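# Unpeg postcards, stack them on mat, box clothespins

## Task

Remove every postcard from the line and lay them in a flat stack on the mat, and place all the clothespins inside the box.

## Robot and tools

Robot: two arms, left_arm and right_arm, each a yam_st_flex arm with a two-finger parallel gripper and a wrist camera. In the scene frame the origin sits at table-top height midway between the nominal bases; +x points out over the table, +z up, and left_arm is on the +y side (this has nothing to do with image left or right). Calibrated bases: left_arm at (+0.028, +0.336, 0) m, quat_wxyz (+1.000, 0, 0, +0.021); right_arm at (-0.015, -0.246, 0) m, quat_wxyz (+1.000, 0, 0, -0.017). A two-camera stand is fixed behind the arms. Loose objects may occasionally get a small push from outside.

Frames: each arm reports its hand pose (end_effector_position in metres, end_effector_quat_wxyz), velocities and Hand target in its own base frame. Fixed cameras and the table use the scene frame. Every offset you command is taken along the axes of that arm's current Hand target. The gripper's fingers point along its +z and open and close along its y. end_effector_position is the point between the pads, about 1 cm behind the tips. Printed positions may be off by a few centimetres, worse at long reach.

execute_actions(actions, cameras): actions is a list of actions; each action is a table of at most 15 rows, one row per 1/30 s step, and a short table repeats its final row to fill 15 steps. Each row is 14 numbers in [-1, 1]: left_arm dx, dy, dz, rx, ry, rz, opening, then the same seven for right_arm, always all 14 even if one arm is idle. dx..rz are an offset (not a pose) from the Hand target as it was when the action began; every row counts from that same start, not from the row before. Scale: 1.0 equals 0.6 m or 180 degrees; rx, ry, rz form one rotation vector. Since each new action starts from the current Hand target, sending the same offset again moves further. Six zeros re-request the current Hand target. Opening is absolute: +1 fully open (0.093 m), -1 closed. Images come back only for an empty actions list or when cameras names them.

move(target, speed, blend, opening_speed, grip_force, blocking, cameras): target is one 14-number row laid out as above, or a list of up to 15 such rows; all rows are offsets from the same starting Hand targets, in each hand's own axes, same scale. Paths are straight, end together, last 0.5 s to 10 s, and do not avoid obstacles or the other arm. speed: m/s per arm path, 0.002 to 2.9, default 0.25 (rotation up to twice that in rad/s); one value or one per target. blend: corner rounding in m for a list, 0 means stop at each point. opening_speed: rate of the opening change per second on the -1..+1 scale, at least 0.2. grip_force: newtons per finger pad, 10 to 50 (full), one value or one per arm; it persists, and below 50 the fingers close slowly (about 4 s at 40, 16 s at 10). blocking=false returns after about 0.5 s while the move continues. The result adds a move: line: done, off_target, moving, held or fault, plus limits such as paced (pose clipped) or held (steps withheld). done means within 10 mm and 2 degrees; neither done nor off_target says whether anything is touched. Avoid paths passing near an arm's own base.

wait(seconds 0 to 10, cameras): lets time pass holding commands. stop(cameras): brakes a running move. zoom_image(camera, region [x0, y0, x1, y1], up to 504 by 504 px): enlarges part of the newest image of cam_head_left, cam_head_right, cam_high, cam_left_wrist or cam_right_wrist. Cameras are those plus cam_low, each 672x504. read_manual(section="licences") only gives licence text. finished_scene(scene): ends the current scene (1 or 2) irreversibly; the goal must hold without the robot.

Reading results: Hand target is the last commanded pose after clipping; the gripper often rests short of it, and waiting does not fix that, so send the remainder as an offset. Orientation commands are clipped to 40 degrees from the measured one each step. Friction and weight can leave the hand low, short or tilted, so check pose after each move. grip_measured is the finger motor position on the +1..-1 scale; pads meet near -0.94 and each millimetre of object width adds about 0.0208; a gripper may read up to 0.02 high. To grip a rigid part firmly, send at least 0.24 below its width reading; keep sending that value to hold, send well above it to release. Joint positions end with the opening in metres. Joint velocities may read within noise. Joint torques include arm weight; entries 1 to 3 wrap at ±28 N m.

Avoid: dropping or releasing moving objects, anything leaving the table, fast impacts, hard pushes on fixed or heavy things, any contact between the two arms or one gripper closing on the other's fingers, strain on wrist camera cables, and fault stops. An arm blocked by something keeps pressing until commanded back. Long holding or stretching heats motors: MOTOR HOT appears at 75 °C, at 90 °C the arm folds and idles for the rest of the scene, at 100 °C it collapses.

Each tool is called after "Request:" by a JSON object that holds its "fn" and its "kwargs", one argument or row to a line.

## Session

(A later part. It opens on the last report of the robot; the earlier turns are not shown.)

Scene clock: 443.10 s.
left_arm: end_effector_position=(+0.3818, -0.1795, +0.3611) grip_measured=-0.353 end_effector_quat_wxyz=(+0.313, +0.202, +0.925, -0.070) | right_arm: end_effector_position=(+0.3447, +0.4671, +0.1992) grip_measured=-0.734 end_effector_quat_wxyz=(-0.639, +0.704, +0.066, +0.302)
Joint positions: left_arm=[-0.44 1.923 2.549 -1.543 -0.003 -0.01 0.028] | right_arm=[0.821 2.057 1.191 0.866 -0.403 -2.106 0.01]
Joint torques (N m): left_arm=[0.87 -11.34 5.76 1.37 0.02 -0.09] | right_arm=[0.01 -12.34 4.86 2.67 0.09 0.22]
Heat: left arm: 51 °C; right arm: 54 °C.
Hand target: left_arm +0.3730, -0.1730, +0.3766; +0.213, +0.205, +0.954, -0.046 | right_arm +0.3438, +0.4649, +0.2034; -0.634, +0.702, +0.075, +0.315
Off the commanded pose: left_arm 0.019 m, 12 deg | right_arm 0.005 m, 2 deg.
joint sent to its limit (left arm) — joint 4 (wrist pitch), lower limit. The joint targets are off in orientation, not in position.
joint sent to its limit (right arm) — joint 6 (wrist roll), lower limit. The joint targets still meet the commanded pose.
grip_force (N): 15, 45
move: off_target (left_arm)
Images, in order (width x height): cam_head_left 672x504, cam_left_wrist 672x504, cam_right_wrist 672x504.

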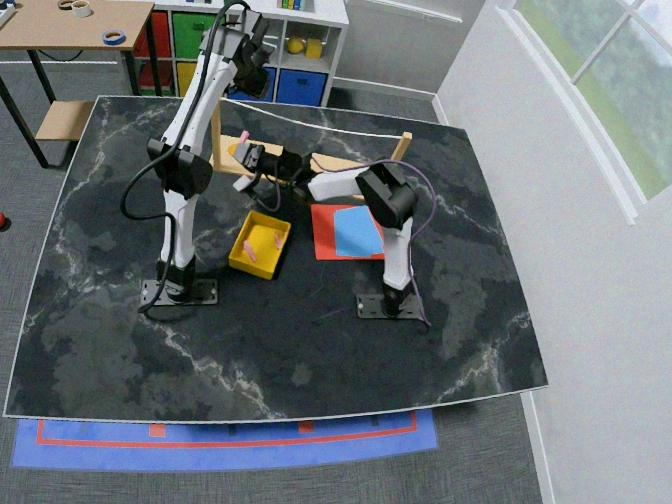

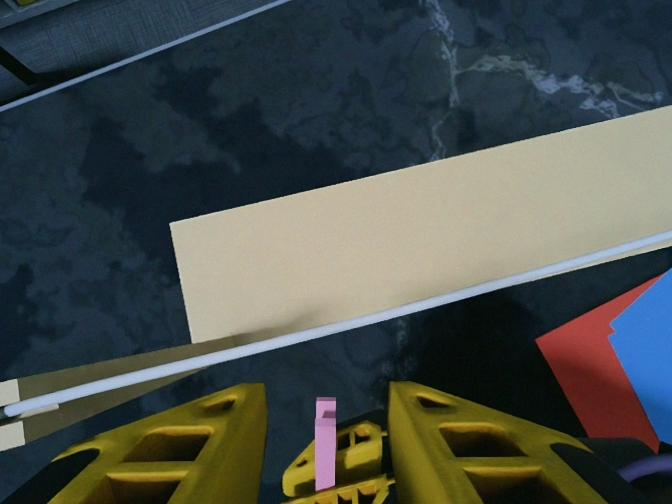

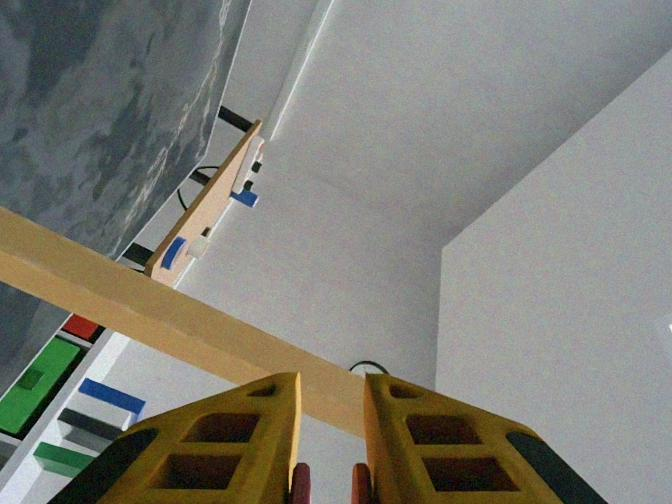

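Request:
{"fn": "move", "kwargs": {
  "target": [0,0,-0.05,0,0,0,-0.35,-0.276,-0.033,-0.23,-0.367,-0.0555,0.191,-0.9],
  "speed": 0.2,
  "cameras": ["cam_left_wrist","cam_right_wrist","cam_head_left"]
}}

Scene clock: 448.93 s.
left_arm: end_effector_position=(+0.3726, -0.1751, +0.3852) grip_measured=-0.353 end_effector_quat_wxyz=(+0.344, +0.200, +0.914, -0.077) | right_arm: end_effector_position=(+0.1561, +0.3816, +0.1259) grip_measured=-0.734 end_effector_quat_wxyz=(-0.204, +0.943, -0.254, +0.061)
Joint positions: left_arm=[-0.44 1.886 2.58 -1.544 -0.003 -0.01 0.028] | right_arm=[1.216 1.731 1.381 -0.798 0.082 -1.417 0.01]
Joint torques (N m): left_arm=[0.72 -11.32 5.72 1.48 0.02 -0.04] | right_arm=[0.43 -7.39 8.49 1.23 -0.08 0.26]
Heat: left arm: 52 °C; right arm: 53 °C.
Hand target: left_arm +0.3614, -0.1678, +0.4037; +0.213, +0.205, +0.954, -0.046 | right_arm +0.1549, +0.3880, +0.1307; -0.208, +0.943, -0.254, +0.056
Off the commanded pose: left_arm 0.023 m, 16 deg | right_arm 0.008 m, 1 deg.
joint sent to its limit (left arm) — joint 4 (wrist pitch), lower limit. The joint targets are off in orientation, not in position.
grip_force (N): 15, 45
move: off_target (left_arm)
Images, in order (width x height): cam_head_left 672x504, cam_left_wrist 672x504, cam_right_wrist 672x504.

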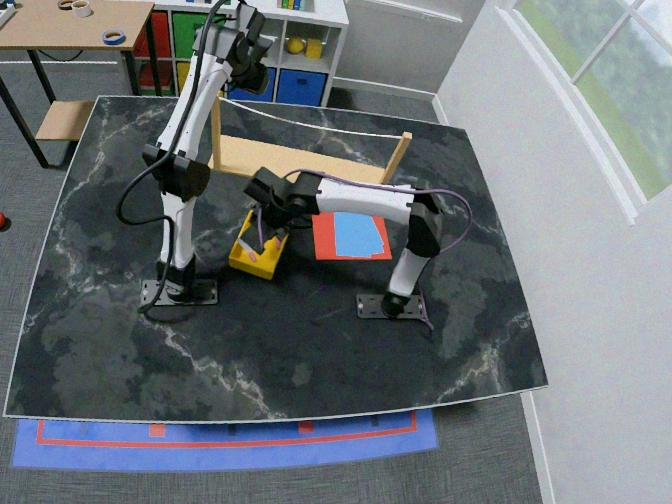

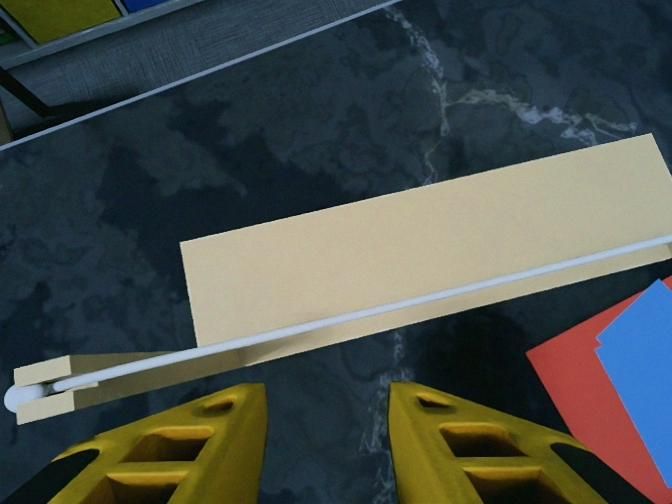

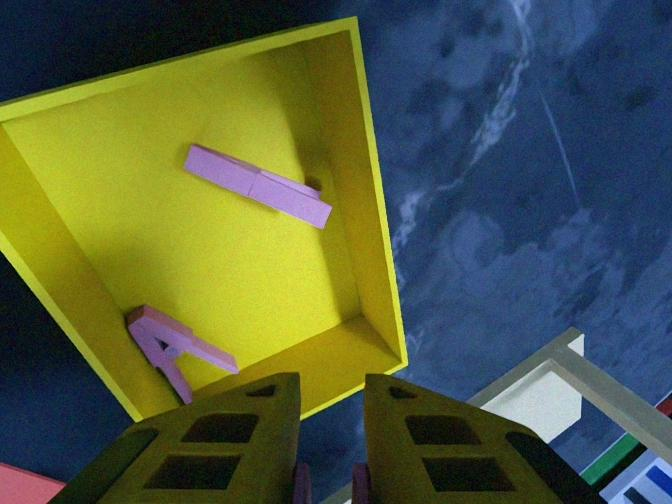

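Request:
{"fn": "move", "kwargs": {
  "target": [
    [0,0,0,0,0,0,-0.35,-0.017,0.051,0.087,0,0,0,-0.9],
    [0,0,0,0,0,0,-0.35,-0.017,0.051,0.087,0,0,0,-0.3],
    [0,0,0,0,0,0,-0.35,-0.017,-0.07,-0.13,0,0,0,-0.3]
  ],
  "speed": 0.12,
  "opening_speed": 0.6,
  "cameras": ["cam_right_wrist","cam_head_right"]
}}

Scene clock: 454.43 s.
left_arm: end_effector_position=(+0.3726, -0.1751, +0.3852) grip_measured=-0.353 end_effector_quat_wxyz=(+0.344, +0.200, +0.914, -0.077) | right_arm: end_effector_position=(+0.1476, +0.3968, +0.2161) grip_measured=-0.301 end_effector_quat_wxyz=(-0.210, +0.943, -0.254, +0.055)
Joint positions: left_arm=[-0.44 1.886 2.58 -1.544 -0.003 -0.01 0.028] | right_arm=[1.247 1.795 1.816 -1.162 0.082 -1.387 0.031]
Joint torques (N m): left_arm=[0.72 -11.28 5.79 1.54 -0.02 -0.09] | right_arm=[-0.17 -7.91 7.98 1.19 0.02 0.2]
Heat: left arm: 53 °C; right arm: 53 °C.
Hand target: left_arm +0.3614, -0.1678, +0.4037; +0.213, +0.205, +0.954, -0.046 | right_arm +0.1488, +0.3978, +0.2192; -0.208, +0.943, -0.254, +0.056
Off the commanded pose: left_arm 0.023 m, 16 deg | right_arm 0.003 m, 0 deg.
joint sent to its limit (left arm) — joint 4 (wrist pitch), lower limit. The joint targets are off in orientation, not in position.
grip_force (N): 15, 45
move: off_target (left_arm)
Images, in order (width x height): cam_head_right 672x504, cam_right_wrist 672x504.

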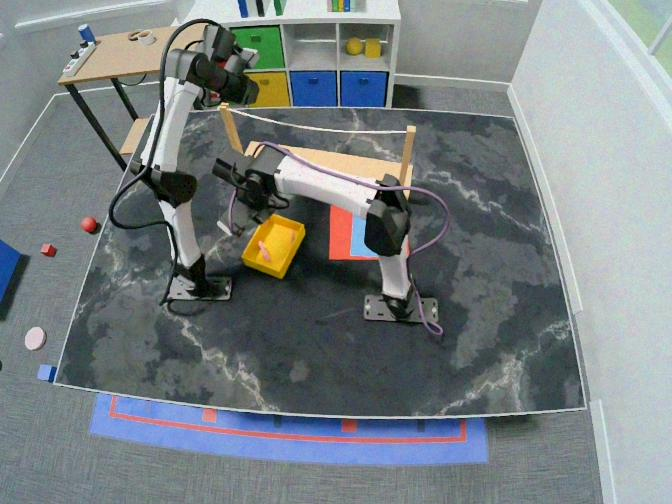

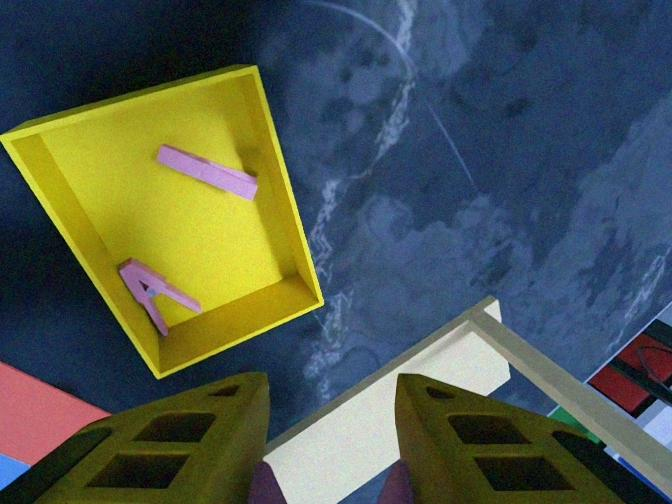

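Request:
{"fn": "move", "kwargs": {
  "target": [
    [0,0,0,0,0,0,-0.35,0,0.121,0.217,0,0,0,-0.3],
    [0,0,0,0,0,0,-0.35,0,0.121,0.217,0,0,0,0.1],
    [0,0,0,0,0,0,-0.35,0,0.0,0,0,0,0,0.1]
  ],
  "speed": 0.12,
  "opening_speed": 0.6,
  "cameras": ["cam_right_wrist","cam_head_right"]
}}

Scene clock: 459.93 s.
left_arm: end_effector_position=(+0.3726, -0.1751, +0.3852) grip_measured=-0.353 end_effector_quat_wxyz=(+0.344, +0.200, +0.914, -0.077) | right_arm: end_effector_position=(+0.1472, +0.3956, +0.2158) grip_measured=+0.098 end_effector_quat_wxyz=(-0.207, +0.943, -0.254, +0.054)
Joint positions: left_arm=[-0.44 1.886 2.58 -1.544 -0.003 -0.01 0.028] | right_arm=[1.247 1.795 1.817 -1.169 0.082 -1.386 0.05]
Joint torques (N m): left_arm=[0.8 -11.18 5.89 1.48 0.02 -0.07] | right_arm=[-0.18 -7.92 7.83 1.23 0.03 0.18]
Heat: left arm: 54 °C; right arm: 52 °C.
Hand target: left_arm +0.3614, -0.1678, +0.4037; +0.213, +0.205, +0.954, -0.046 | right_arm +0.1488, +0.3978, +0.2192; -0.208, +0.943, -0.254, +0.056
Off the commanded pose: left_arm 0.023 m, 16 deg | right_arm 0.004 m, 0 deg.
joint sent to its limit (left arm) — joint 4 (wrist pitch), lower limit. The joint targets are off in orientation, not in position.
grip_force (N): 15, 45
move: off_target (left_arm)
Images, in order (width x height): cam_head_right 672x504, cam_right_wrist 672x504.

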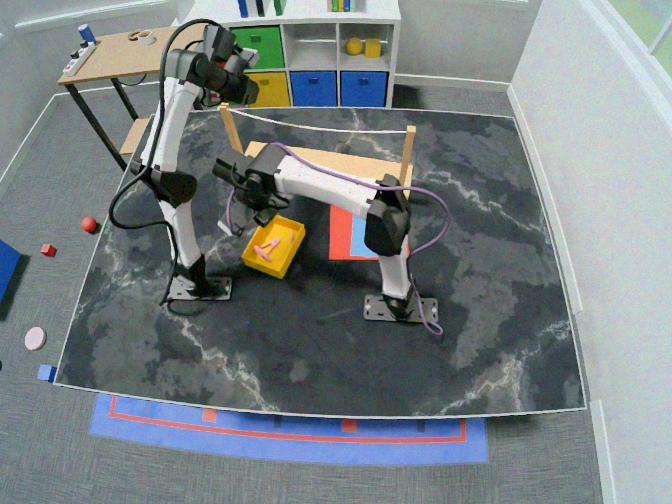

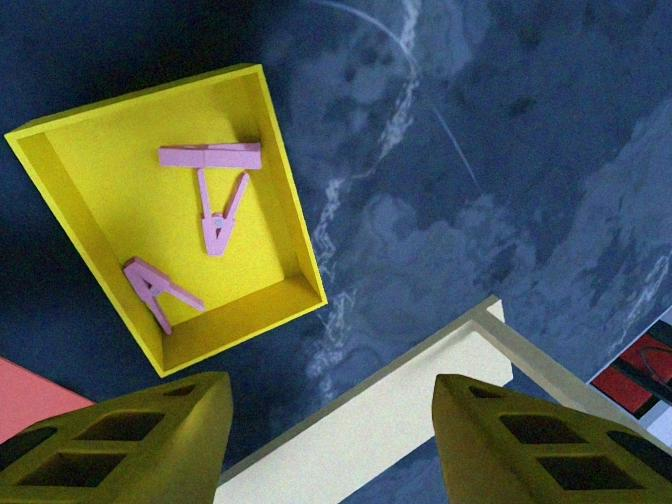

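All three in the box.

Request:
{"fn": "finished_scene", "kwargs": {
  "scene": 1
}}

The scene is finished: the task was done.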